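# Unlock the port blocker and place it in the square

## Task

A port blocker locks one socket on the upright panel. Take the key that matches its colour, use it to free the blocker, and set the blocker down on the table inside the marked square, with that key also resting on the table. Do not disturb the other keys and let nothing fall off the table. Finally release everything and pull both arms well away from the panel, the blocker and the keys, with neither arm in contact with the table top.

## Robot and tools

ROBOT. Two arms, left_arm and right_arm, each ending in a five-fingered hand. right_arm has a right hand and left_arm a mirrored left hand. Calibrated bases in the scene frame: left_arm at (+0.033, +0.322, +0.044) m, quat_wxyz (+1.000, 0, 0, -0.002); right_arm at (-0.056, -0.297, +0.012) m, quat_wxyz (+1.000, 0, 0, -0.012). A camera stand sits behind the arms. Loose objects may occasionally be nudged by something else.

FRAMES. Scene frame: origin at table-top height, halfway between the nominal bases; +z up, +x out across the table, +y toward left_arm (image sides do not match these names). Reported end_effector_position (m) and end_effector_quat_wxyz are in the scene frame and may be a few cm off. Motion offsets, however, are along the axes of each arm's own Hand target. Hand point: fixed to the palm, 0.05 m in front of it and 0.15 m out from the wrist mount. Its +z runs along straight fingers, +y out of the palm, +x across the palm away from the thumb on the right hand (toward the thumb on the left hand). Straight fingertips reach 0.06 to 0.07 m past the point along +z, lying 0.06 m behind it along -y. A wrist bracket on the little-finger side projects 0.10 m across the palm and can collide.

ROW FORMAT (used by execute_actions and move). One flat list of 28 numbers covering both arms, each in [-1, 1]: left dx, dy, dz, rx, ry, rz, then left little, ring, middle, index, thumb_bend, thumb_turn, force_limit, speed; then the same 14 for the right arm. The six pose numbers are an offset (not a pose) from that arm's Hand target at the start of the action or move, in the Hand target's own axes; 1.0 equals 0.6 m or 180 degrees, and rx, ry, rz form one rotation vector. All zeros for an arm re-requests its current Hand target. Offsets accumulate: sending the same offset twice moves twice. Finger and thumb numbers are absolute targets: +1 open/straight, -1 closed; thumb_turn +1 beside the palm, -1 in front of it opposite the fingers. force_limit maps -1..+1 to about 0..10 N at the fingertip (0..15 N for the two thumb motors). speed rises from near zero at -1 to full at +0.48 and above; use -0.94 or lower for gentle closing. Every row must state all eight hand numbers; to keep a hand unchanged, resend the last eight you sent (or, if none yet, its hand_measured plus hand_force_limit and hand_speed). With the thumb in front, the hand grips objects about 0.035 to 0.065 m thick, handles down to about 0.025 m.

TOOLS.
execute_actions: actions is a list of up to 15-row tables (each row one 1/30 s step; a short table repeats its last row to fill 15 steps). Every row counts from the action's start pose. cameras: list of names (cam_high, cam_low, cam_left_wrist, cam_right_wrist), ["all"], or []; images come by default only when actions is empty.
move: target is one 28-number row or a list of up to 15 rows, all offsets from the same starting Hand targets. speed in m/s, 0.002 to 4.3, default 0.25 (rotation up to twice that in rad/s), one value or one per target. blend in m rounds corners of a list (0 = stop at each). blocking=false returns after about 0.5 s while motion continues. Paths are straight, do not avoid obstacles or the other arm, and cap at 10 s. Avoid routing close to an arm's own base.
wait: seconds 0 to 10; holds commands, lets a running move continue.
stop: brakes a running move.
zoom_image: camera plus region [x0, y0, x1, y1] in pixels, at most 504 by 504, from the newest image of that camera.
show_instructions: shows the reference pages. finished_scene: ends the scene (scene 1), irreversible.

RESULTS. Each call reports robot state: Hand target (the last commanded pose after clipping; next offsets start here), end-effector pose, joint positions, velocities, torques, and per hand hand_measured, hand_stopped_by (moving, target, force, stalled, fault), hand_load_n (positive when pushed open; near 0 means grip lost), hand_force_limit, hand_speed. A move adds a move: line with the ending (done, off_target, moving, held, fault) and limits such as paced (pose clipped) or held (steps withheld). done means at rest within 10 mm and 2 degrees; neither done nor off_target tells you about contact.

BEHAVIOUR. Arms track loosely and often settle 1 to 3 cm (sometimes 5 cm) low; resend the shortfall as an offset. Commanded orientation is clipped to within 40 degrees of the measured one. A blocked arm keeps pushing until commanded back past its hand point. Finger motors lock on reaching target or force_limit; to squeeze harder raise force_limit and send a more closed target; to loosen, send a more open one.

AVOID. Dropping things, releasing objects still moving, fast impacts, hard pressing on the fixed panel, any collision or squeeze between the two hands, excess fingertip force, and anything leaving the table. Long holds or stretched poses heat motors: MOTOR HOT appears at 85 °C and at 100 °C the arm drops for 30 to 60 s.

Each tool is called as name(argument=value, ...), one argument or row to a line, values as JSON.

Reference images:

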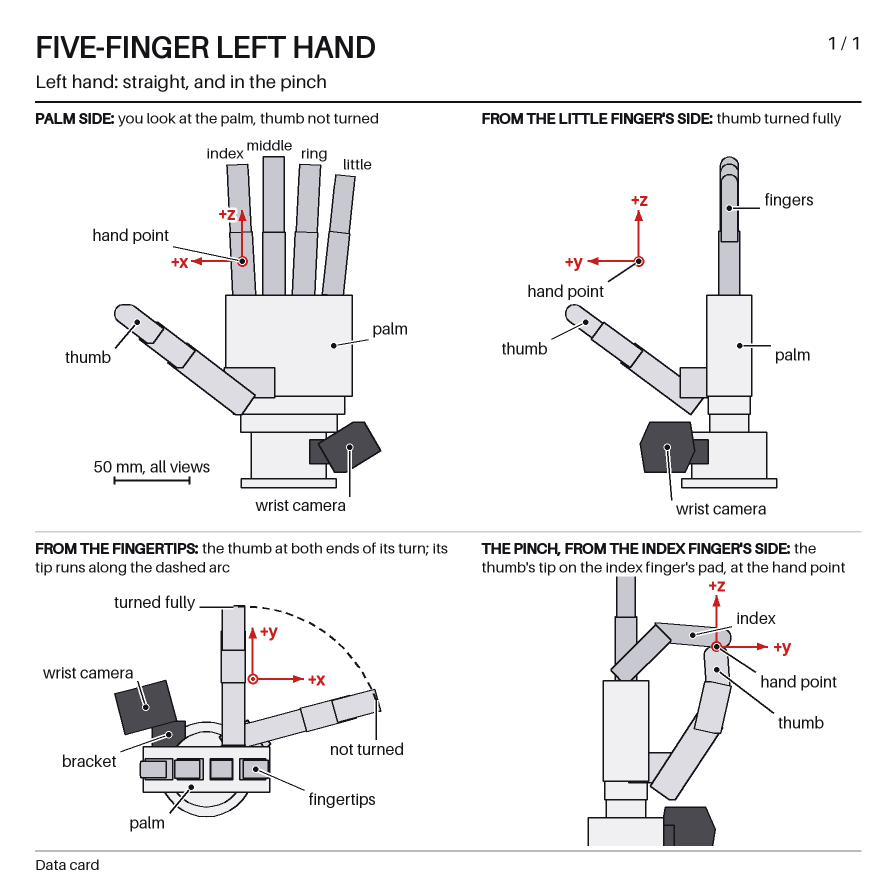

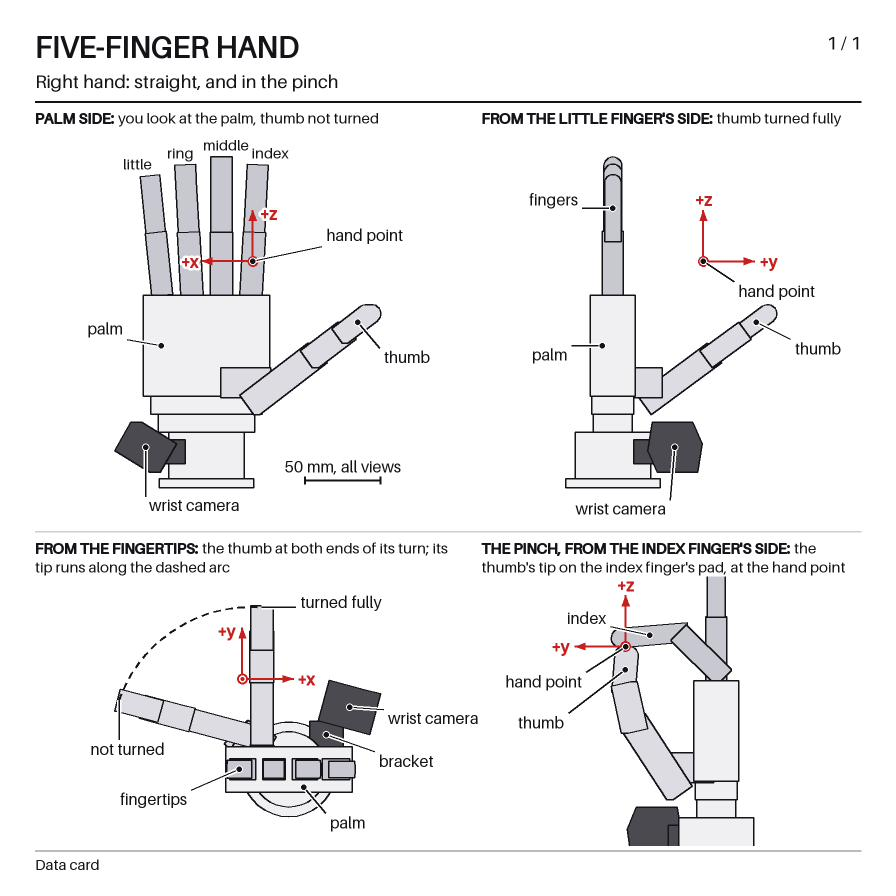

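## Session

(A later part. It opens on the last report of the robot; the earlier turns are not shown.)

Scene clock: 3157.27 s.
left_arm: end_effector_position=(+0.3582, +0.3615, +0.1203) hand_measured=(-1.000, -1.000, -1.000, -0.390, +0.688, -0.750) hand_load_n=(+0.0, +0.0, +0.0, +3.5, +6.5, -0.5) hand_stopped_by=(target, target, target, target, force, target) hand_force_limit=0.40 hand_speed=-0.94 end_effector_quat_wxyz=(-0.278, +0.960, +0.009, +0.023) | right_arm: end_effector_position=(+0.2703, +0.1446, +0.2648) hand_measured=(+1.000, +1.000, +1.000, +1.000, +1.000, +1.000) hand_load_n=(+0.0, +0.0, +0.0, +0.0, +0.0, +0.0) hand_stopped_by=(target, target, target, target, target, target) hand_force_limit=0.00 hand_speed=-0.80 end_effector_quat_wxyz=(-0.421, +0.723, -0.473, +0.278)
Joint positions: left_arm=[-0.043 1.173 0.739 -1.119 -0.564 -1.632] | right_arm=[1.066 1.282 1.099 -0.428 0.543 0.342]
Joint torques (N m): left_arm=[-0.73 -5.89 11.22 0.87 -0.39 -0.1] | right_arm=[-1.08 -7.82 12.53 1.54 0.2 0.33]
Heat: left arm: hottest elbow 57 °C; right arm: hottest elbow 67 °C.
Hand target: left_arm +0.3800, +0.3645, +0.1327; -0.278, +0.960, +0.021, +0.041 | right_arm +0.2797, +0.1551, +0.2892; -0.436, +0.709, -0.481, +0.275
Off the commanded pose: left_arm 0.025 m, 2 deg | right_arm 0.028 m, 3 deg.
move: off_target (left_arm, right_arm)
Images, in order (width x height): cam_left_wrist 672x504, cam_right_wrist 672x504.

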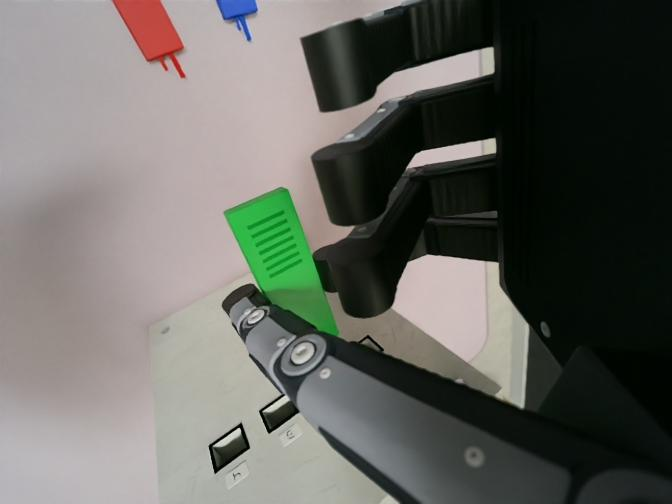

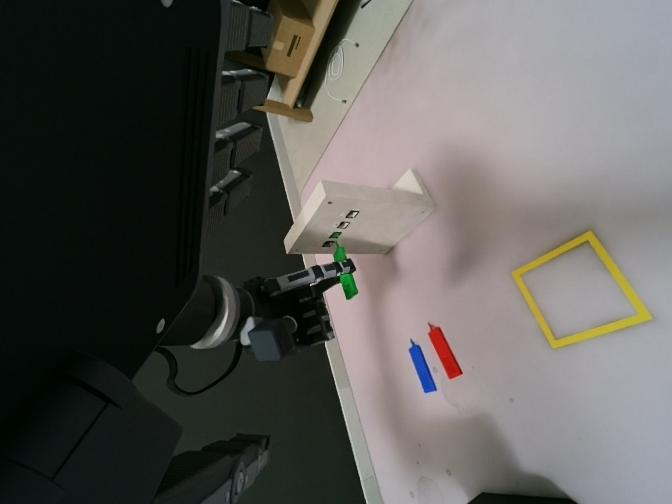

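move(
  target=[
    [-0.0834,-0.0051,0.0004,0,0,0,-1,-1,-1,-0.39,0.25,-0.75,0.4,-0.94,-0.0388,0.2282,0.0463,0.1551,0.0392,0,1,1,1,1,1,1,0,-0.8],
    [0.0017,0.0004,0.0061,0,0,0,-1,-1,-1,-0.39,0.25,-0.75,0.4,-0.94,-0.0388,0.2282,0.0463,0.1551,0.0392,0,1,1,1,1,1,1,0,-0.8],
  ],
  speed=[0.1,0.04],
  cameras=["cam_right_wrist"],
)

zoom_image(
  camera="cam_right_wrist",
  region=[300, 230, 360, 310],
)

zoom_image(
  camera="cam_right_wrist",
  region=[322, 242, 342, 262],
)

Scene clock: 3243.63 s.
left_arm: end_effector_position=(+0.3598, +0.3634, +0.1172) hand_measured=(-1.000, -1.000, -1.000, -0.390, +0.688, -0.750) hand_load_n=(+0.0, +0.0, +0.0, +3.5, +6.5, -0.5) hand_stopped_by=(target, target, target, target, force, target) hand_force_limit=0.40 hand_speed=-0.94 end_effector_quat_wxyz=(-0.278, +0.960, +0.013, +0.024) | right_arm: end_effector_position=(+0.2357, +0.1649, +0.1622) hand_measured=(+1.000, +1.000, +1.000, +1.000, +1.000, +1.000) hand_load_n=(+0.0, +0.0, +0.0, +0.0, +0.0, +0.0) hand_stopped_by=(target, target, target, target, target, target) hand_force_limit=0.00 hand_speed=-0.80 end_effector_quat_wxyz=(+0.566, -0.561, +0.432, -0.422)
Joint positions: left_arm=[-0.038 1.181 0.735 -1.105 -0.565 -1.632] | right_arm=[1.306 1.555 0.655 0.895 1.008 0.02]
Joint torques (N m): left_arm=[-0.56 -6.07 11.23 0.87 -0.37 -0.02] | right_arm=[0.15 -7.94 5.5 2.77 0.14 0]
Heat: left arm: hottest elbow 68 °C; right arm: hottest elbow 66 °C.
Hand target: left_arm +0.3814, +0.3662, +0.1296; -0.278, +0.960, +0.021, +0.041 | right_arm +0.2327, +0.1648, +0.1559; +0.564, -0.565, +0.426, -0.425
Off the commanded pose: left_arm 0.025 m, 2 deg | right_arm 0.007 m, 1 deg.
move: off_target (left_arm)
Images, in order (width x height): cam_right_wrist 672x504.

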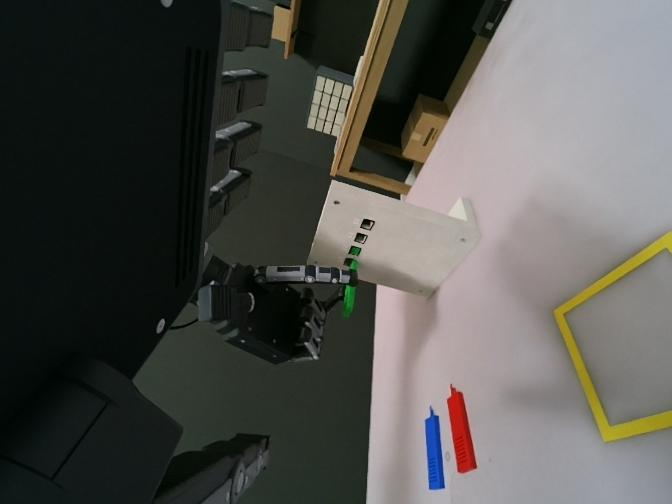

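Scaled by 6.300 from the camera's 672x504 image, which has a finer 960x720 frame.

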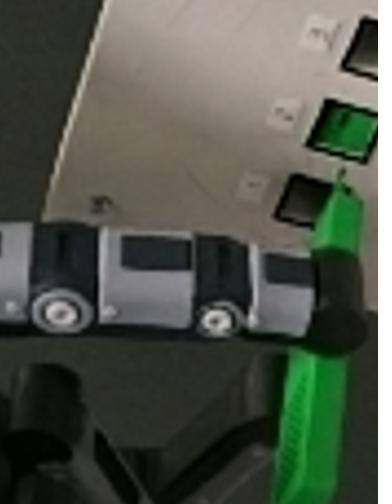

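Scaled by 25.200 from the camera's 672x504 image, which has a finer 960x720 frame.

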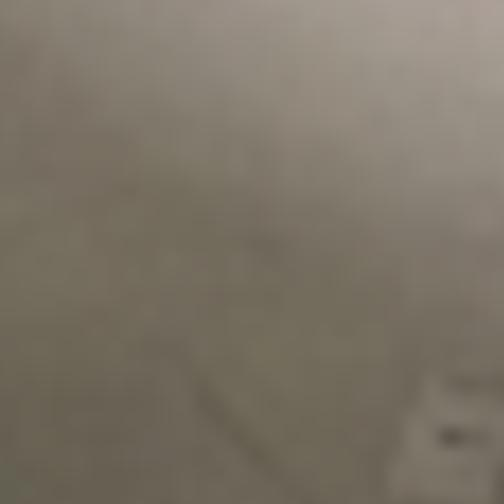

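zoom_image(
  camera="cam_right_wrist",
  region=[344, 243, 364, 263],
)

zoom_image(
  camera="cam_right_wrist",
  region=[335, 260, 365, 320],
)

Scaled by 25.200 from the camera's 672x504 image, which has a finer 960x720 frame.

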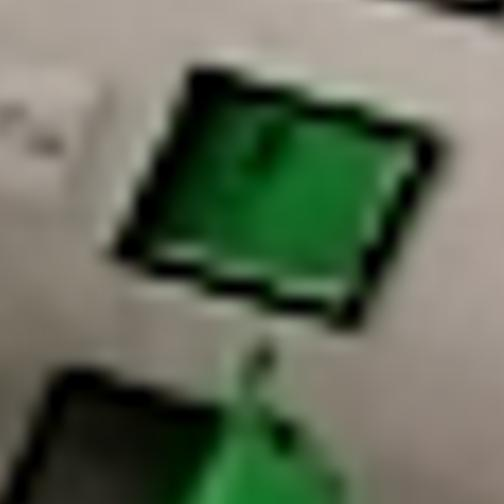

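Scaled by 8.400 from the camera's 672x504 image, which has a finer 960x720 frame.

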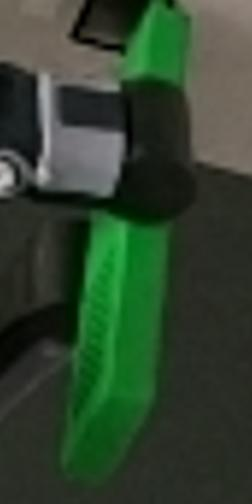

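move(
  target=[
    [-0.0768,-0.0021,-0.0101,0,0,0,-1,-1,-1,-0.39,0.25,-0.75,0.4,-0.94,0,0,0,0,0,0,1,1,1,1,1,1,0,-0.8],
    [0.0104,0.0035,-0.0042,0,0,0,-1,-1,-1,-0.39,0.25,-0.75,0.4,-0.94,0,0,0,0,0,0,1,1,1,1,1,1,0,-0.8],
  ],
  speed=[0.1,0.04],
  cameras=["cam_right_wrist"],
)

zoom_image(
  camera="cam_right_wrist",
  region=[344, 243, 364, 263],
)

Scene clock: 3293.07 s.
left_arm: end_effector_position=(+0.3651, +0.3633, +0.1189) hand_measured=(-1.000, -1.000, -1.000, -0.390, +0.688, -0.750) hand_load_n=(+0.0, +0.0, +0.0, +3.5, +6.5, -0.5) hand_stopped_by=(target, target, target, target, force, target) hand_force_limit=0.40 hand_speed=-0.94 end_effector_quat_wxyz=(-0.278, +0.960, +0.013, +0.022) | right_arm: end_effector_position=(+0.2357, +0.1649, +0.1622) hand_measured=(+1.000, +1.000, +1.000, +1.000, +1.000, +1.000) hand_load_n=(+0.0, -0.5, +0.0, +0.0, +0.0, +0.0) hand_stopped_by=(target, target, target, target, target, target) hand_force_limit=0.00 hand_speed=-0.80 end_effector_quat_wxyz=(+0.566, -0.561, +0.432, -0.422)
Joint positions: left_arm=[-0.038 1.197 0.753 -1.111 -0.565 -1.635] | right_arm=[1.306 1.555 0.655 0.895 1.008 0.02]
Joint torques (N m): left_arm=[-1.49 -6.12 11.18 0.87 -0.36 -0.09] | right_arm=[0.21 -7.88 5.5 2.78 0.14 0]
Heat: left arm: hottest elbow 62 °C; right arm: hottest elbow 53 °C.
Hand target: left_arm +0.3875, +0.3632, +0.1311; -0.278, +0.960, +0.021, +0.041 | right_arm +0.2327, +0.1648, +0.1559; +0.564, -0.565, +0.426, -0.425
Off the commanded pose: left_arm 0.026 m, 2 deg | right_arm 0.007 m, 1 deg.
move: off_target (left_arm)
Images, in order (width x height): cam_right_wrist 672x504.

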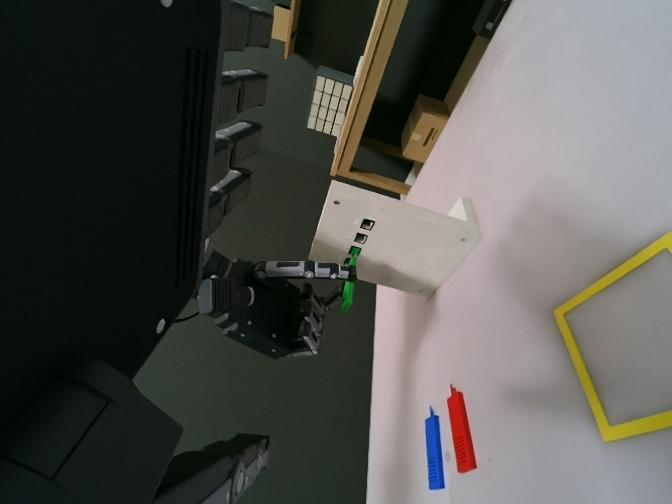

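Scaled by 25.200 from the camera's 672x504 image, which has a finer 960x720 frame.

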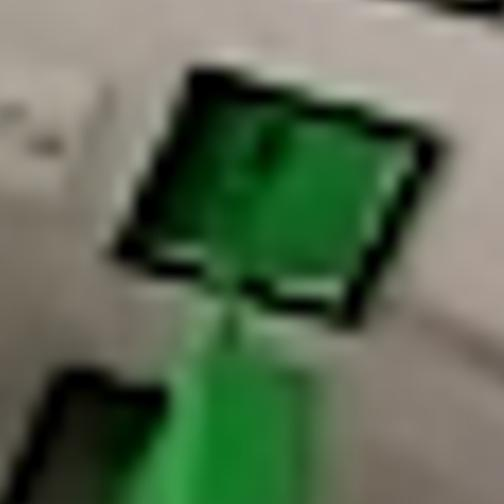

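move(
  target=[
    [-0.0502,-0.0037,-0.0156,0,0,0,-1,-1,-1,-0.39,0.25,-0.75,0.4,-0.94,0,0,0,0,0,0,1,1,1,1,1,1,0,-0.8],
    [-0.0002,0.0087,-0.0055,0,0,0,-1,-1,-1,-0.39,0.25,-0.75,0.4,-0.94,0,0,0,0,0,0,1,1,1,1,1,1,0,-0.8],
  ],
  speed=[0.1,0.04],
  cameras=["cam_right_wrist"],
)

zoom_image(
  camera="cam_right_wrist",
  region=[344, 243, 364, 263],
)

Scene clock: 3309.47 s.
left_arm: end_effector_position=(+0.3630, +0.3608, +0.1178) hand_measured=(-1.000, -1.000, -1.000, -0.390, +0.688, -0.750) hand_load_n=(+0.0, +0.5, +0.0, +3.5, +6.5, -0.5) hand_stopped_by=(target, target, target, target, force, target) hand_force_limit=0.40 hand_speed=-0.94 end_effector_quat_wxyz=(-0.278, +0.960, +0.014, +0.018) | right_arm: end_effector_position=(+0.2357, +0.1649, +0.1622) hand_measured=(+1.000, +1.000, +1.000, +1.000, +1.000, +1.000) hand_load_n=(+0.0, +0.0, +0.0, +0.0, +0.0, +0.0) hand_stopped_by=(target, target, target, target, target, target) hand_force_limit=0.00 hand_speed=-0.80 end_effector_quat_wxyz=(+0.566, -0.561, +0.432, -0.422)
Joint positions: left_arm=[-0.047 1.201 0.753 -1.124 -0.566 -1.65] | right_arm=[1.306 1.555 0.655 0.895 1.008 0.02]
Joint torques (N m): left_arm=[-2.02 -6.3 11.45 0.87 -0.36 -0.17] | right_arm=[0.21 -7.88 5.5 2.77 0.14 -0.01]
Heat: left arm: hottest elbow 64 °C; right arm: hottest elbow 51 °C.
Hand target: left_arm +0.3876, +0.3571, +0.1312; -0.278, +0.960, +0.021, +0.041 | right_arm +0.2327, +0.1648, +0.1559; +0.564, -0.565, +0.426, -0.425
Off the commanded pose: left_arm 0.028 m, 3 deg | right_arm 0.007 m, 1 deg.
move: off_target (left_arm)
Images, in order (width x height): cam_right_wrist 672x504.

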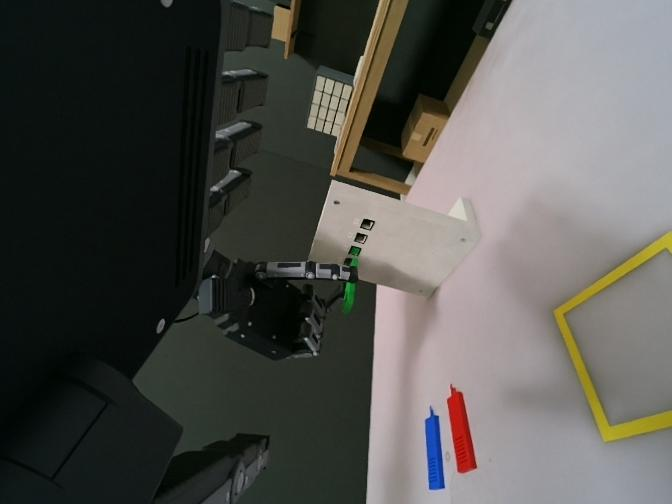

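Scaled by 25.200 from the camera's 672x504 image, which has a finer 960x720 frame.

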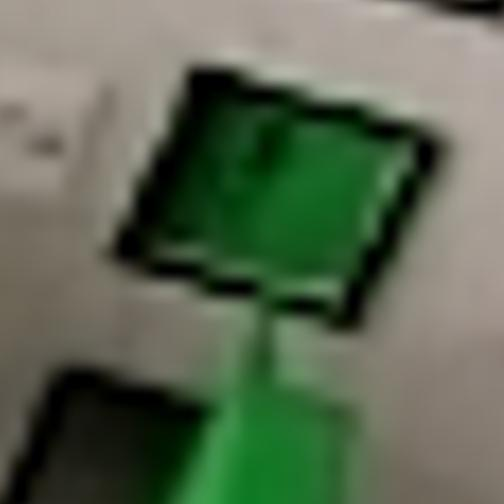

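move(
  target=[0,0,0,0,0,0,-1,-1,-1,-0.39,0.25,-0.75,0.4,-0.94,0.0375,-0.2217,0.0708,-0.1556,-0.039,0,1,1,1,1,1,1,0,-0.8],
  speed=0.12,
  cameras=["cam_right_wrist"],
)

zoom_image(
  camera="cam_right_wrist",
  region=[325, 220, 355, 250],
)

Scene clock: 3351.63 s.
left_arm: end_effector_position=(+0.3630, +0.3608, +0.1178) hand_measured=(-1.000, -1.000, -1.000, -0.390, +0.688, -0.750) hand_load_n=(+0.0, +0.5, +0.0, +3.5, +6.5, -0.5) hand_stopped_by=(target, target, target, target, force, target) hand_force_limit=0.40 hand_speed=-0.94 end_effector_quat_wxyz=(-0.278, +0.960, +0.014, +0.018) | right_arm: end_effector_position=(+0.2707, +0.1438, +0.2661) hand_measured=(+1.000, +1.000, +1.000, +1.000, +1.000, +1.000) hand_load_n=(+0.0, +0.0, +0.0, +0.0, +0.0, +0.0) hand_stopped_by=(target, target, target, target, target, target) hand_force_limit=0.00 hand_speed=-0.80 end_effector_quat_wxyz=(-0.421, +0.722, -0.473, +0.279)
Joint positions: left_arm=[-0.047 1.201 0.753 -1.124 -0.566 -1.651] | right_arm=[1.065 1.28 1.1 -0.431 0.543 0.342]
Joint torques (N m): left_arm=[-2.02 -6.36 11.34 0.85 -0.36 -0.17] | right_arm=[-1.03 -7.47 12.52 1.52 0.2 0.32]
Heat: left arm: hottest elbow 66 °C; right arm: hottest elbow 48 °C.
Hand target: left_arm +0.3876, +0.3571, +0.1313; -0.278, +0.960, +0.021, +0.041 | right_arm +0.2799, +0.1549, +0.2888; -0.435, +0.709, -0.482, +0.275
Off the commanded pose: left_arm 0.028 m, 3 deg | right_arm 0.027 m, 2 deg.
move: off_target (left_arm, right_arm)
Images, in order (width x height): cam_right_wrist 672x504.

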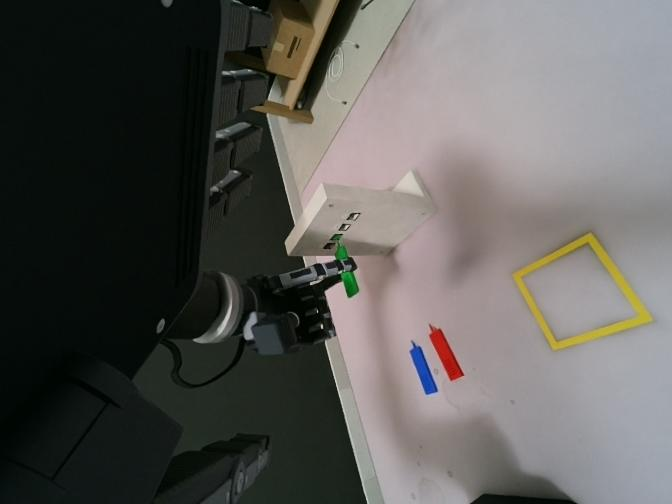

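Scaled by 16.800 from the camera's 672x504 image, which has a finer 960x720 frame.

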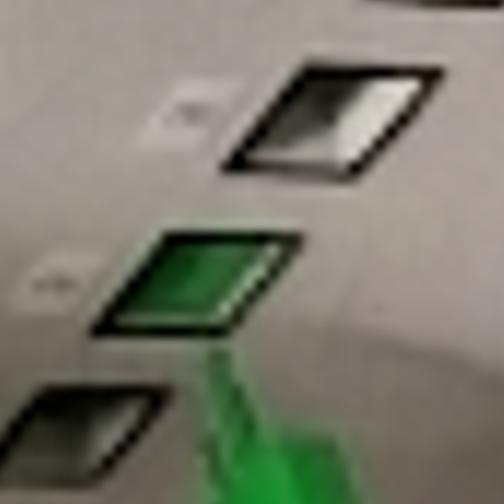

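zoom_image(
  camera="cam_right_wrist",
  region=[329, 232, 345, 248],
)

Scaled by 31.500 from the camera's 672x504 image, which has a finer 960x720 frame.

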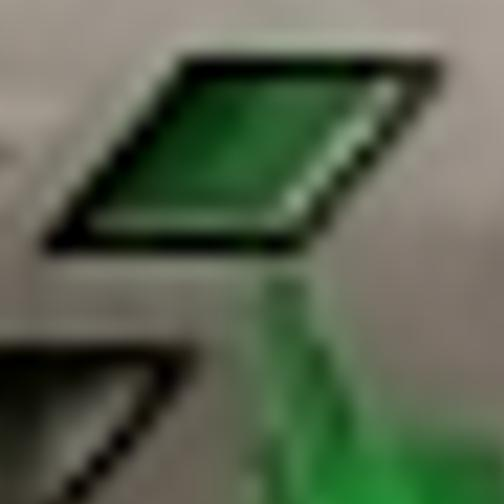

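move(
  target=[
    [-0.0702,-0.0034,-0.0085,0,0,0,-1,-1,-1,-0.39,0.25,-0.75,0.4,-0.94,0,0,0,0,0,0,1,1,1,1,1,1,0,-0.8],
    [0.0033,0.0025,-0.0044,0,0,0,-1,-1,-1,-0.39,0.25,-0.75,0.4,-0.94,0,0,0,0,0,0,1,1,1,1,1,1,0,-0.8],
  ],
  speed=[0.1,0.04],
  cameras=["cam_right_wrist"],
)

zoom_image(
  camera="cam_right_wrist",
  region=[329, 232, 345, 248],
)

Scene clock: 3375.80 s.
left_arm: end_effector_position=(+0.3670, +0.3562, +0.1208) hand_measured=(-1.000, -1.000, -1.000, -0.390, +0.688, -0.750) hand_load_n=(+0.0, +0.0, +0.0, +3.5, +6.5, +0.0) hand_stopped_by=(target, target, target, target, force, target) hand_force_limit=0.40 hand_speed=-0.94 end_effector_quat_wxyz=(-0.278, +0.960, +0.015, +0.022) | right_arm: end_effector_position=(+0.2706, +0.1438, +0.2661) hand_measured=(+1.000, +1.000, +1.000, +1.000, +1.000, +1.000) hand_load_n=(+0.0, +0.0, +0.0, +0.0, +0.0, -0.5) hand_stopped_by=(target, target, target, target, target, target) hand_force_limit=0.00 hand_speed=-0.80 end_effector_quat_wxyz=(-0.421, +0.722, -0.474, +0.278)
Joint positions: left_arm=[-0.063 1.206 0.765 -1.132 -0.566 -1.668] | right_arm=[1.065 1.28 1.1 -0.431 0.543 0.343]
Joint torques (N m): left_arm=[-1.61 -6.3 11.11 0.81 -0.38 -0.09] | right_arm=[-1.03 -7.47 12.52 1.58 0.2 0.33]
Heat: left arm: hottest elbow 66 °C; right arm: hottest elbow 53 °C.
Hand target: left_arm +0.3893, +0.3544, +0.1327; -0.278, +0.960, +0.021, +0.041 | right_arm +0.2800, +0.1550, +0.2889; -0.435, +0.709, -0.482, +0.275
Off the commanded pose: left_arm 0.026 m, 2 deg | right_arm 0.027 m, 2 deg.
move: off_target (left_arm, right_arm)
Images, in order (width x height): cam_right_wrist 672x504.

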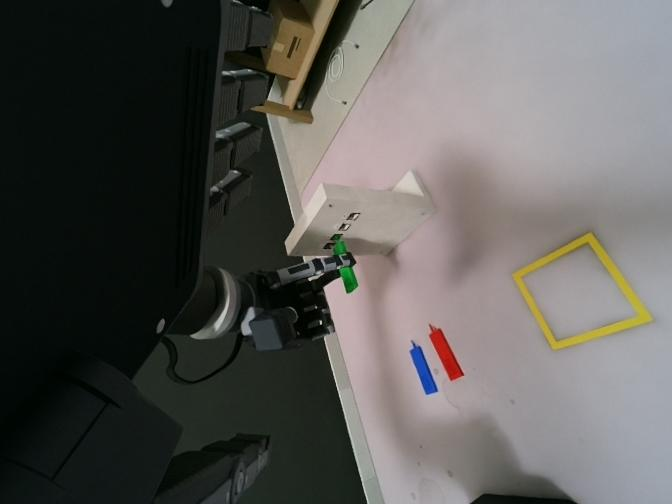

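Scaled by 31.500 from the camera's 672x504 image, which has a finer 960x720 frame.

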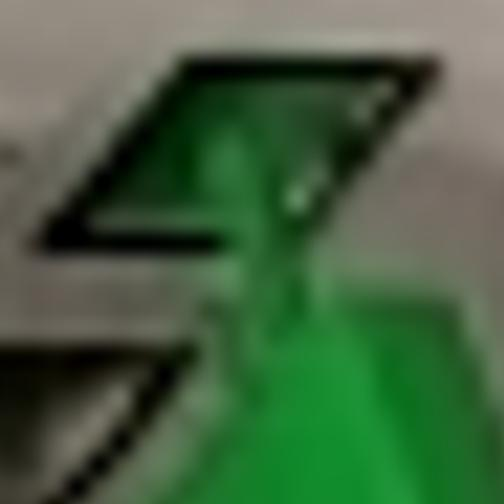

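move(
  target=[0.005,0.0004,0.0008,0,0,0,-1,-1,-1,-0.39,0.25,-0.75,0.4,-0.94,0,0,0,0,0,0,1,1,1,1,1,1,0,-0.8],
  speed=0.02,
  cameras=["cam_right_wrist"],
)

zoom_image(
  camera="cam_right_wrist",
  region=[329, 232, 345, 248],
)

Scene clock: 3389.33 s.
left_arm: end_effector_position=(+0.3693, +0.3560, +0.1204) hand_measured=(-1.000, -1.000, -1.000, -0.390, +0.688, -0.750) hand_load_n=(+0.0, +0.0, +0.0, +3.5, +6.0, -1.0) hand_stopped_by=(target, target, target, target, force, target) hand_force_limit=0.40 hand_speed=-0.94 end_effector_quat_wxyz=(-0.278, +0.960, +0.014, +0.021) | right_arm: end_effector_position=(+0.2706, +0.1438, +0.2661) hand_measured=(+1.000, +1.000, +1.000, +1.000, +1.000, +1.000) hand_load_n=(+0.0, +0.0, +0.0, +0.0, +0.0, +0.0) hand_stopped_by=(target, target, target, target, target, target) hand_force_limit=0.00 hand_speed=-0.80 end_effector_quat_wxyz=(-0.421, +0.722, -0.474, +0.278)
Joint positions: left_arm=[-0.063 1.214 0.77 -1.131 -0.566 -1.668] | right_arm=[1.065 1.28 1.1 -0.431 0.543 0.343]
Joint torques (N m): left_arm=[-1.61 -6.65 11.18 0.9 -0.38 -0.09] | right_arm=[-1.03 -7.47 12.52 1.59 0.2 0.33]
Heat: left arm: hottest elbow 67 °C; right arm: hottest elbow 55 °C.
Hand target: left_arm +0.3923, +0.3545, +0.1324; -0.278, +0.960, +0.021, +0.041 | right_arm +0.2800, +0.1550, +0.2889; -0.435, +0.709, -0.482, +0.275
Off the commanded pose: left_arm 0.026 m, 2 deg | right_arm 0.027 m, 2 deg.
move: off_target (left_arm, right_arm)
Images, in order (width x height): cam_right_wrist 672x504.

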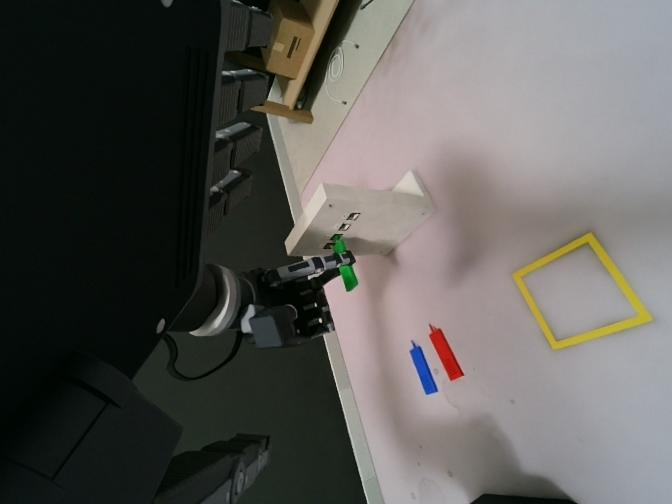

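Scaled by 31.500 from the camera's 672x504 image, which has a finer 960x720 frame.

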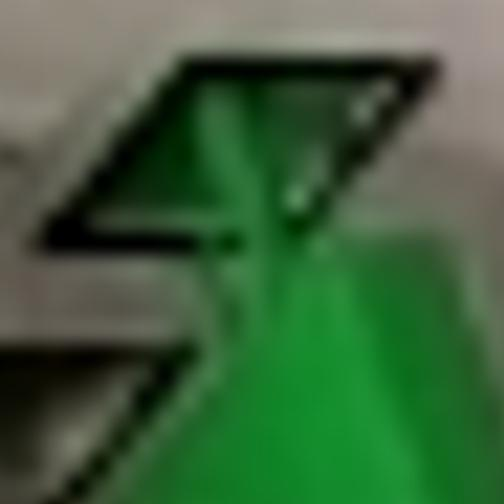

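move(
  target=[
    [-0.0217,0.0094,0.0155,0,0,0,-1,-1,-1,-0.39,0.25,-0.75,0.4,-0.94,0,0,0,0,0,0,1,1,1,1,1,1,0,-0.8],
    [-0.0748,-0.0119,0.0036,0,0,0,-1,-1,-1,-0.39,0.25,-0.75,0.4,-0.94,0,0,0,0,0,0,1,1,1,1,1,1,0,-0.8],
    [-0.0056,-0.0075,0.0083,0,0,0,-1,-1,-1,-0.39,0.25,-0.75,0.4,-0.94,0,0,0,0,0,0,1,1,1,1,1,1,0,-0.8],
  ],
  speed=[0.03,0.1,0.04],
  cameras=["cam_right_wrist","cam_left_wrist"],
)

zoom_image(
  camera="cam_right_wrist",
  region=[329, 232, 345, 248],
)

zoom_image(
  camera="cam_left_wrist",
  region=[200, 180, 360, 350],
)

Scene clock: 3407.87 s.
left_arm: end_effector_position=(+0.3683, +0.3588, +0.1187) hand_measured=(-1.000, -1.000, -1.000, -0.390, +0.688, -0.750) hand_load_n=(+0.5, +0.0, +0.0, +3.5, +6.5, -0.5) hand_stopped_by=(target, target, target, target, force, target) hand_force_limit=0.40 hand_speed=-0.94 end_effector_quat_wxyz=(-0.278, +0.960, +0.017, +0.026) | right_arm: end_effector_position=(+0.2706, +0.1438, +0.2661) hand_measured=(+1.000, +1.000, +1.000, +1.000, +1.000, +1.000) hand_load_n=(+0.0, +0.0, +0.0, +0.0, +0.0, +0.0) hand_stopped_by=(target, target, target, target, target, target) hand_force_limit=0.00 hand_speed=-0.80 end_effector_quat_wxyz=(-0.421, +0.722, -0.474, +0.278)
Joint positions: left_arm=[-0.054 1.205 0.757 -1.112 -0.567 -1.66] | right_arm=[1.065 1.28 1.1 -0.431 0.543 0.343]
Joint torques (N m): left_arm=[-0.56 -6.3 11.1 0.85 -0.35 0.06] | right_arm=[-1.03 -7.53 12.52 1.59 0.2 0.33]
Heat: left arm: hottest elbow 67 °C; right arm: hottest elbow 58 °C.
Hand target: left_arm +0.3890, +0.3609, +0.1302; -0.278, +0.960, +0.021, +0.041 | right_arm +0.2800, +0.1550, +0.2889; -0.435, +0.709, -0.482, +0.275
Off the commanded pose: left_arm 0.024 m, 2 deg | right_arm 0.027 m, 2 deg.
move: off_target (left_arm, right_arm)
Images, in order (width x height): cam_left_wrist 672x504, cam_right_wrist 672x504.

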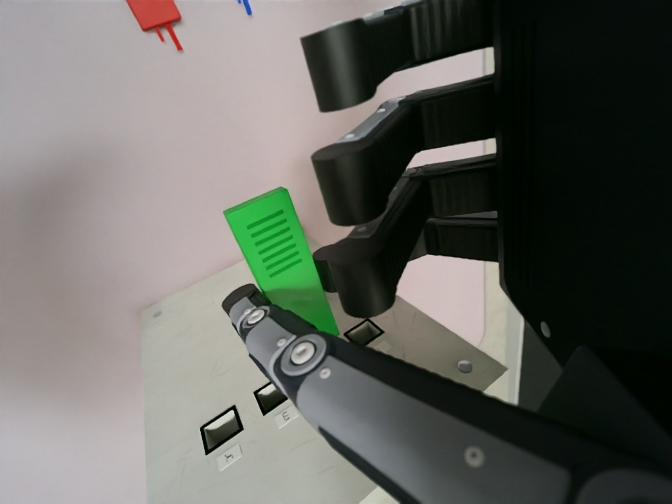

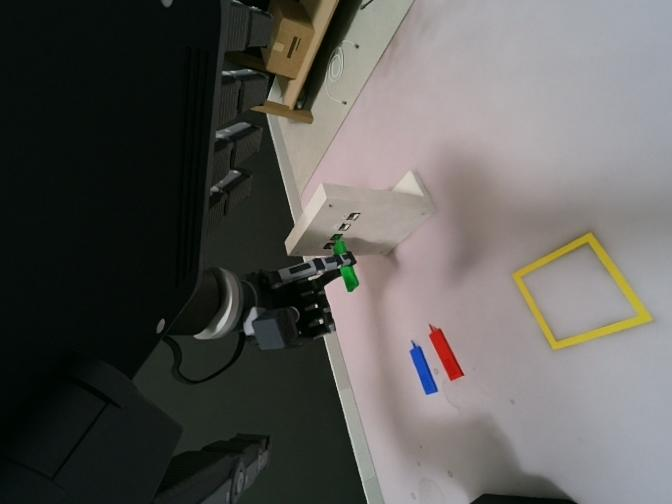

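Scaled by 31.500 from the camera's 672x504 image, which has a finer 960x720 frame.

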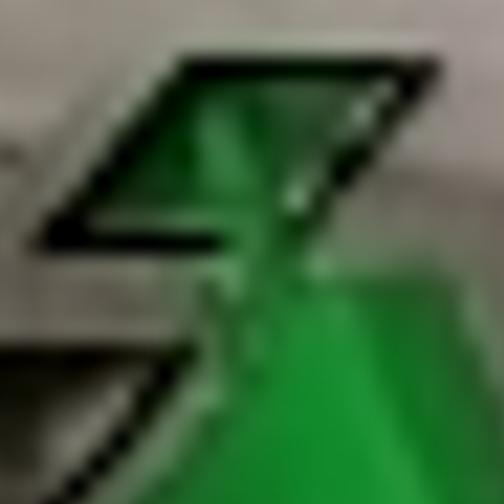

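Scaled by 2.965 from the camera's 672x504 image, which has a finer 960x720 frame.

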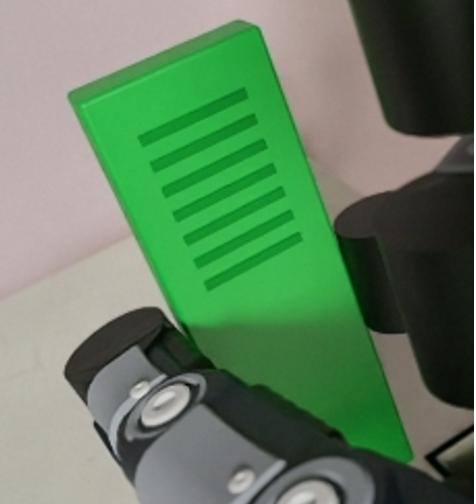

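move(
  target=[0.005,0.0004,0.0008,0,0,0,-1,-1,-1,-0.39,0.25,-0.75,0.4,-0.94,0,0,0,0,0,0,1,1,1,1,1,1,0,-0.8],
  speed=0.02,
  cameras=["cam_right_wrist"],
)

zoom_image(
  camera="cam_right_wrist",
  region=[329, 232, 345, 248],
)

Scene clock: 3451.83 s.
left_arm: end_effector_position=(+0.3715, +0.3589, +0.1189) hand_measured=(-1.000, -1.000, -1.000, -0.390, +0.688, -0.750) hand_load_n=(+0.0, +0.0, +0.0, +3.5, +6.5, -0.5) hand_stopped_by=(target, target, target, target, force, target) hand_force_limit=0.40 hand_speed=-0.94 end_effector_quat_wxyz=(-0.278, +0.960, +0.017, +0.026) | right_arm: end_effector_position=(+0.2706, +0.1438, +0.2661) hand_measured=(+1.000, +1.000, +1.000, +1.000, +1.000, +1.000) hand_load_n=(+0.0, -0.5, +0.0, +0.0, +0.0, +0.0) hand_stopped_by=(target, target, target, target, target, target) hand_force_limit=0.00 hand_speed=-0.80 end_effector_quat_wxyz=(-0.421, +0.722, -0.474, +0.278)
Joint positions: left_arm=[-0.053 1.213 0.764 -1.11 -0.567 -1.66] | right_arm=[1.065 1.28 1.1 -0.431 0.543 0.343]
Joint torques (N m): left_arm=[-0.73 -5.42 11.11 0.84 -0.35 0.08] | right_arm=[-1.03 -7.59 12.52 1.58 0.2 0.33]
Heat: left arm: hottest elbow 65 °C; right arm: hottest elbow 61 °C.
Hand target: left_arm +0.3922, +0.3610, +0.1301; -0.278, +0.960, +0.021, +0.041 | right_arm +0.2800, +0.1550, +0.2889; -0.435, +0.709, -0.482, +0.275
Off the commanded pose: left_arm 0.023 m, 2 deg | right_arm 0.027 m, 2 deg.
move: off_target (left_arm, right_arm)
Images, in order (width x height): cam_right_wrist 672x504.

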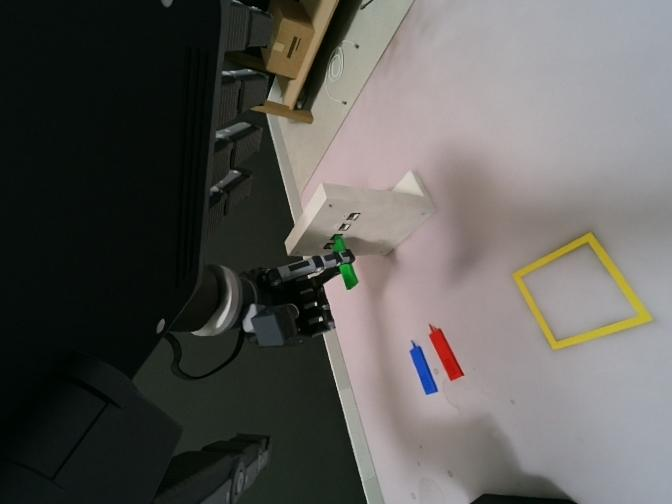

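Scaled by 31.500 from the camera's 672x504 image, which has a finer 960x720 frame.

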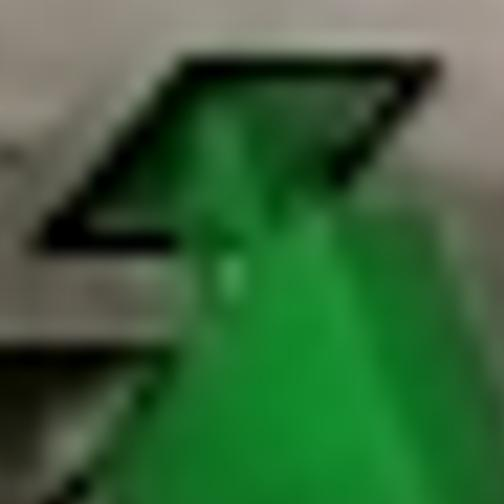

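move(
  target=[0.0067,0.0005,0.001,0,0,0,-1,-1,-1,-0.39,0.25,-0.75,0.4,-0.94,0,0,0,0,0,0,1,1,1,1,1,1,0,-0.8],
  speed=0.02,
  cameras=["cam_right_wrist"],
)

zoom_image(
  camera="cam_right_wrist",
  region=[329, 232, 345, 248],
)

Scene clock: 3461.77 s.
left_arm: end_effector_position=(+0.3749, +0.3590, +0.1185) hand_measured=(-1.000, -1.000, -1.000, -0.390, +0.688, -0.750) hand_load_n=(+0.0, +0.0, +0.0, +3.5, +6.5, -0.5) hand_stopped_by=(target, target, target, target, force, target) hand_force_limit=0.40 hand_speed=-0.94 end_effector_quat_wxyz=(-0.278, +0.960, +0.017, +0.026) | right_arm: end_effector_position=(+0.2706, +0.1438, +0.2661) hand_measured=(+1.000, +1.000, +1.000, +1.000, +1.000, +1.000) hand_load_n=(+0.0, +0.0, +0.0, +0.0, +0.0, +0.0) hand_stopped_by=(target, target, target, target, target, target) hand_force_limit=0.00 hand_speed=-0.80 end_effector_quat_wxyz=(-0.421, +0.722, -0.474, +0.278)
Joint positions: left_arm=[-0.052 1.224 0.772 -1.107 -0.567 -1.658] | right_arm=[1.065 1.28 1.1 -0.431 0.543 0.343]
Joint torques (N m): left_arm=[-0.79 -6.48 11.14 0.95 -0.36 0.07] | right_arm=[-0.97 -7.53 12.52 1.57 0.2 0.33]
Heat: left arm: hottest elbow 64 °C; right arm: hottest elbow 62 °C.
Hand target: left_arm +0.3962, +0.3612, +0.1299; -0.278, +0.960, +0.021, +0.041 | right_arm +0.2800, +0.1550, +0.2889; -0.435, +0.709, -0.482, +0.275
Off the commanded pose: left_arm 0.024 m, 2 deg | right_arm 0.027 m, 2 deg.
move: off_target (left_arm, right_arm)
Images, in order (width x height): cam_right_wrist 672x504.

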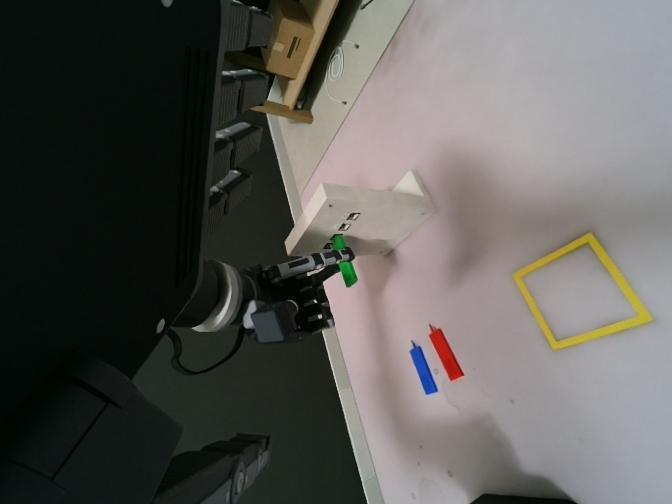

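Scaled by 31.500 from the camera's 672x504 image, which has a finer 960x720 frame.

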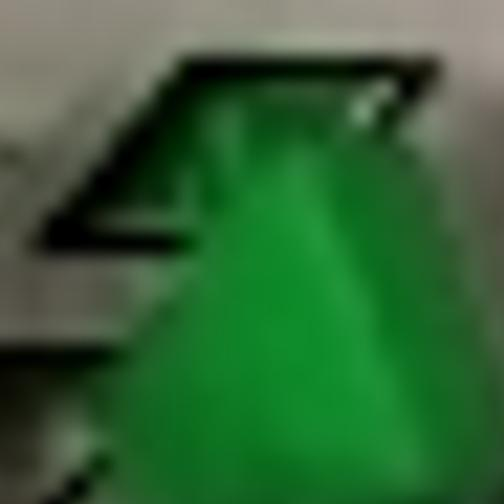

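move(
  target=[0.0067,0.0005,0.001,0,0,0,-1,-1,-1,-0.39,0.25,-0.75,0.4,-0.94,0,0,0,0,0,0,1,1,1,1,1,1,0,-0.8],
  speed=0.02,
  cameras=["cam_right_wrist"],
)

zoom_image(
  camera="cam_right_wrist",
  region=[325, 228, 349, 252],
)

Scene clock: 3467.27 s.
left_arm: end_effector_position=(+0.3754, +0.3592, +0.1161) hand_measured=(-1.000, -1.000, -1.000, -0.390, +0.688, -0.750) hand_load_n=(+0.0, +0.5, +0.0, +3.5, +6.5, -1.5) hand_stopped_by=(target, target, target, target, force, target) hand_force_limit=0.40 hand_speed=-0.94 end_effector_quat_wxyz=(-0.279, +0.960, +0.013, +0.021) | right_arm: end_effector_position=(+0.2706, +0.1438, +0.2661) hand_measured=(+1.000, +1.000, +1.000, +1.000, +1.000, +1.000) hand_load_n=(+0.0, +0.0, +0.0, +0.0, +0.0, -0.5) hand_stopped_by=(target, target, target, target, target, target) hand_force_limit=0.00 hand_speed=-0.80 end_effector_quat_wxyz=(-0.421, +0.722, -0.474, +0.278)
Joint positions: left_arm=[-0.051 1.235 0.775 -1.107 -0.567 -1.652] | right_arm=[1.065 1.28 1.1 -0.431 0.543 0.343]
Joint torques (N m): left_arm=[-0.38 -6.71 11.52 0.96 -0.35 0.02] | right_arm=[-1.03 -7.47 12.52 1.58 0.2 0.33]
Heat: left arm: hottest elbow 67 °C; right arm: hottest elbow 62 °C.
Hand target: left_arm +0.4002, +0.3613, +0.1295; -0.278, +0.960, +0.021, +0.041 | right_arm +0.2800, +0.1550, +0.2889; -0.435, +0.709, -0.482, +0.275
Off the commanded pose: left_arm 0.028 m, 2 deg | right_arm 0.027 m, 2 deg.
move: off_target (left_arm, right_arm)
Images, in order (width x height): cam_right_wrist 672x504.

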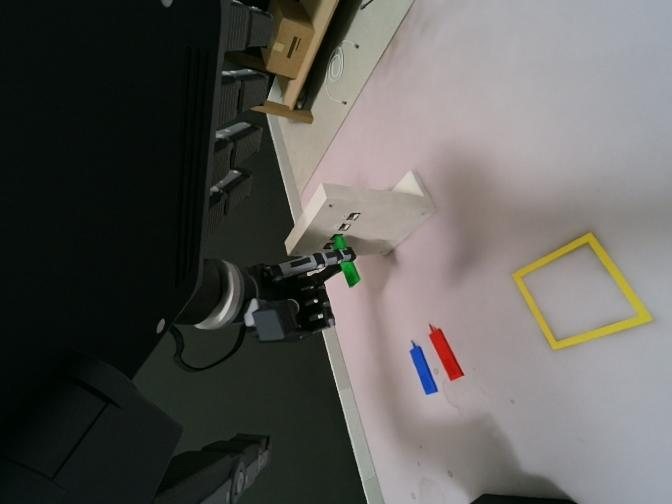

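Scaled by 21.000 from the camera's 672x504 image, which has a finer 960x720 frame.

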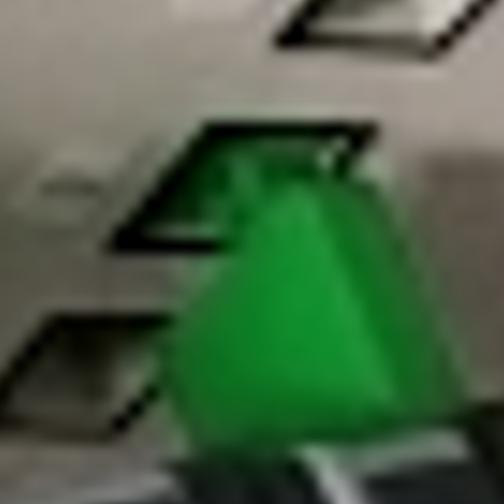

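zoom_image(
  camera="cam_right_wrist",
  region=[330, 231, 344, 245],
)

Scaled by 36.000 from the camera's 672x504 image, which has a finer 960x720 frame.

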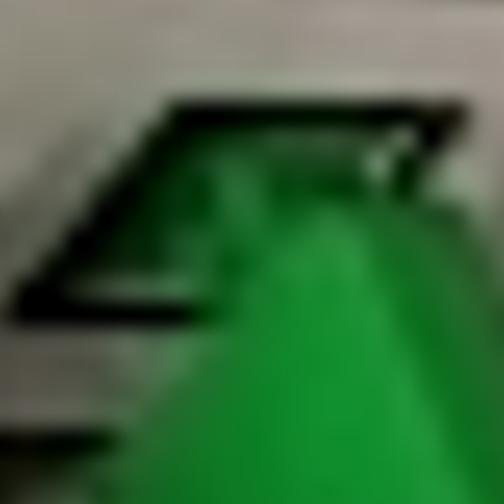

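move(
  target=[-0.0155,-0.0013,-0.0025,0,0,0,-1,-1,-1,-0.39,0.25,-0.75,0.4,-0.94,0,0,0,0,0,0,1,1,1,1,1,1,0,-0.8],
  speed=0.02,
)

Scene clock: 3522.83 s.
left_arm: end_effector_position=(+0.3755, +0.3593, +0.1163) hand_measured=(-1.000, -1.000, -1.000, -0.390, +0.688, -0.750) hand_load_n=(+0.0, +0.0, +0.0, +3.5, +6.5, -1.5) hand_stopped_by=(target, target, target, target, force, target) hand_force_limit=0.40 hand_speed=-0.94 end_effector_quat_wxyz=(-0.279, +0.960, +0.013, +0.021) | right_arm: end_effector_position=(+0.2706, +0.1438, +0.2661) hand_measured=(+1.000, +1.000, +1.000, +1.000, +1.000, +1.000) hand_load_n=(+0.0, +0.0, +0.0, +0.0, +0.0, -0.5) hand_stopped_by=(target, target, target, target, target, target) hand_force_limit=0.00 hand_speed=-0.80 end_effector_quat_wxyz=(-0.421, +0.722, -0.474, +0.278)
Joint positions: left_arm=[-0.051 1.235 0.776 -1.107 -0.567 -1.651] | right_arm=[1.065 1.28 1.1 -0.431 0.543 0.343]
Joint torques (N m): left_arm=[-0.73 -8.41 9.96 0.76 -0.34 -0.02] | right_arm=[-0.97 -7.41 12.53 1.57 0.2 0.33]
Heat: left arm: hottest elbow 67 °C; right arm: hottest elbow 64 °C.
Hand target: left_arm +0.3909, +0.3611, +0.1304; -0.278, +0.960, +0.021, +0.041 | right_arm +0.2800, +0.1550, +0.2889; -0.435, +0.709, -0.482, +0.275
Off the commanded pose: left_arm 0.021 m, 2 deg | right_arm 0.027 m, 2 deg.
move: off_target (left_arm, right_arm)

move(
  target=[0.0011,-0.0062,-0.0098,0,0,0,-1,-1,-1,-0.39,0.25,-0.75,0.4,-0.94,0,0,0,0,0,0,1,1,1,1,1,1,0,-0.8],
  speed=0.02,
)

Scene clock: 3529.27 s.
left_arm: end_effector_position=(+0.3750, +0.3593, +0.1177) hand_measured=(-1.000, -1.000, -1.000, -0.390, +0.688, -0.750) hand_load_n=(+0.0, +0.0, +0.0, +3.5, +6.5, -1.0) hand_stopped_by=(target, target, target, target, force, target) hand_force_limit=0.40 hand_speed=-0.94 end_effector_quat_wxyz=(-0.279, +0.960, +0.014, +0.022) | right_arm: end_effector_position=(+0.2706, +0.1438, +0.2661) hand_measured=(+1.000, +1.000, +1.000, +1.000, +1.000, +1.000) hand_load_n=(+0.0, +0.0, +0.0, +0.0, +0.0, -0.5) hand_stopped_by=(target, target, target, target, target, target) hand_force_limit=0.00 hand_speed=-0.80 end_effector_quat_wxyz=(-0.421, +0.722, -0.474, +0.278)
Joint positions: left_arm=[-0.051 1.23 0.776 -1.11 -0.567 -1.651] | right_arm=[1.065 1.28 1.1 -0.431 0.543 0.343]
Joint torques (N m): left_arm=[-0.79 -8.7 10.95 0.03 -0.35 -0.02] | right_arm=[-1.03 -7.53 12.51 1.58 0.2 0.33]
Heat: left arm: hottest elbow 67 °C; right arm: hottest elbow 65 °C.
Hand target: left_arm +0.3908, +0.3611, +0.1374; -0.278, +0.960, +0.021, +0.041 | right_arm +0.2800, +0.1550, +0.2889; -0.435, +0.709, -0.482, +0.275
Off the commanded pose: left_arm 0.025 m, 2 deg | right_arm 0.027 m, 2 deg.
move: off_target (left_arm, right_arm)


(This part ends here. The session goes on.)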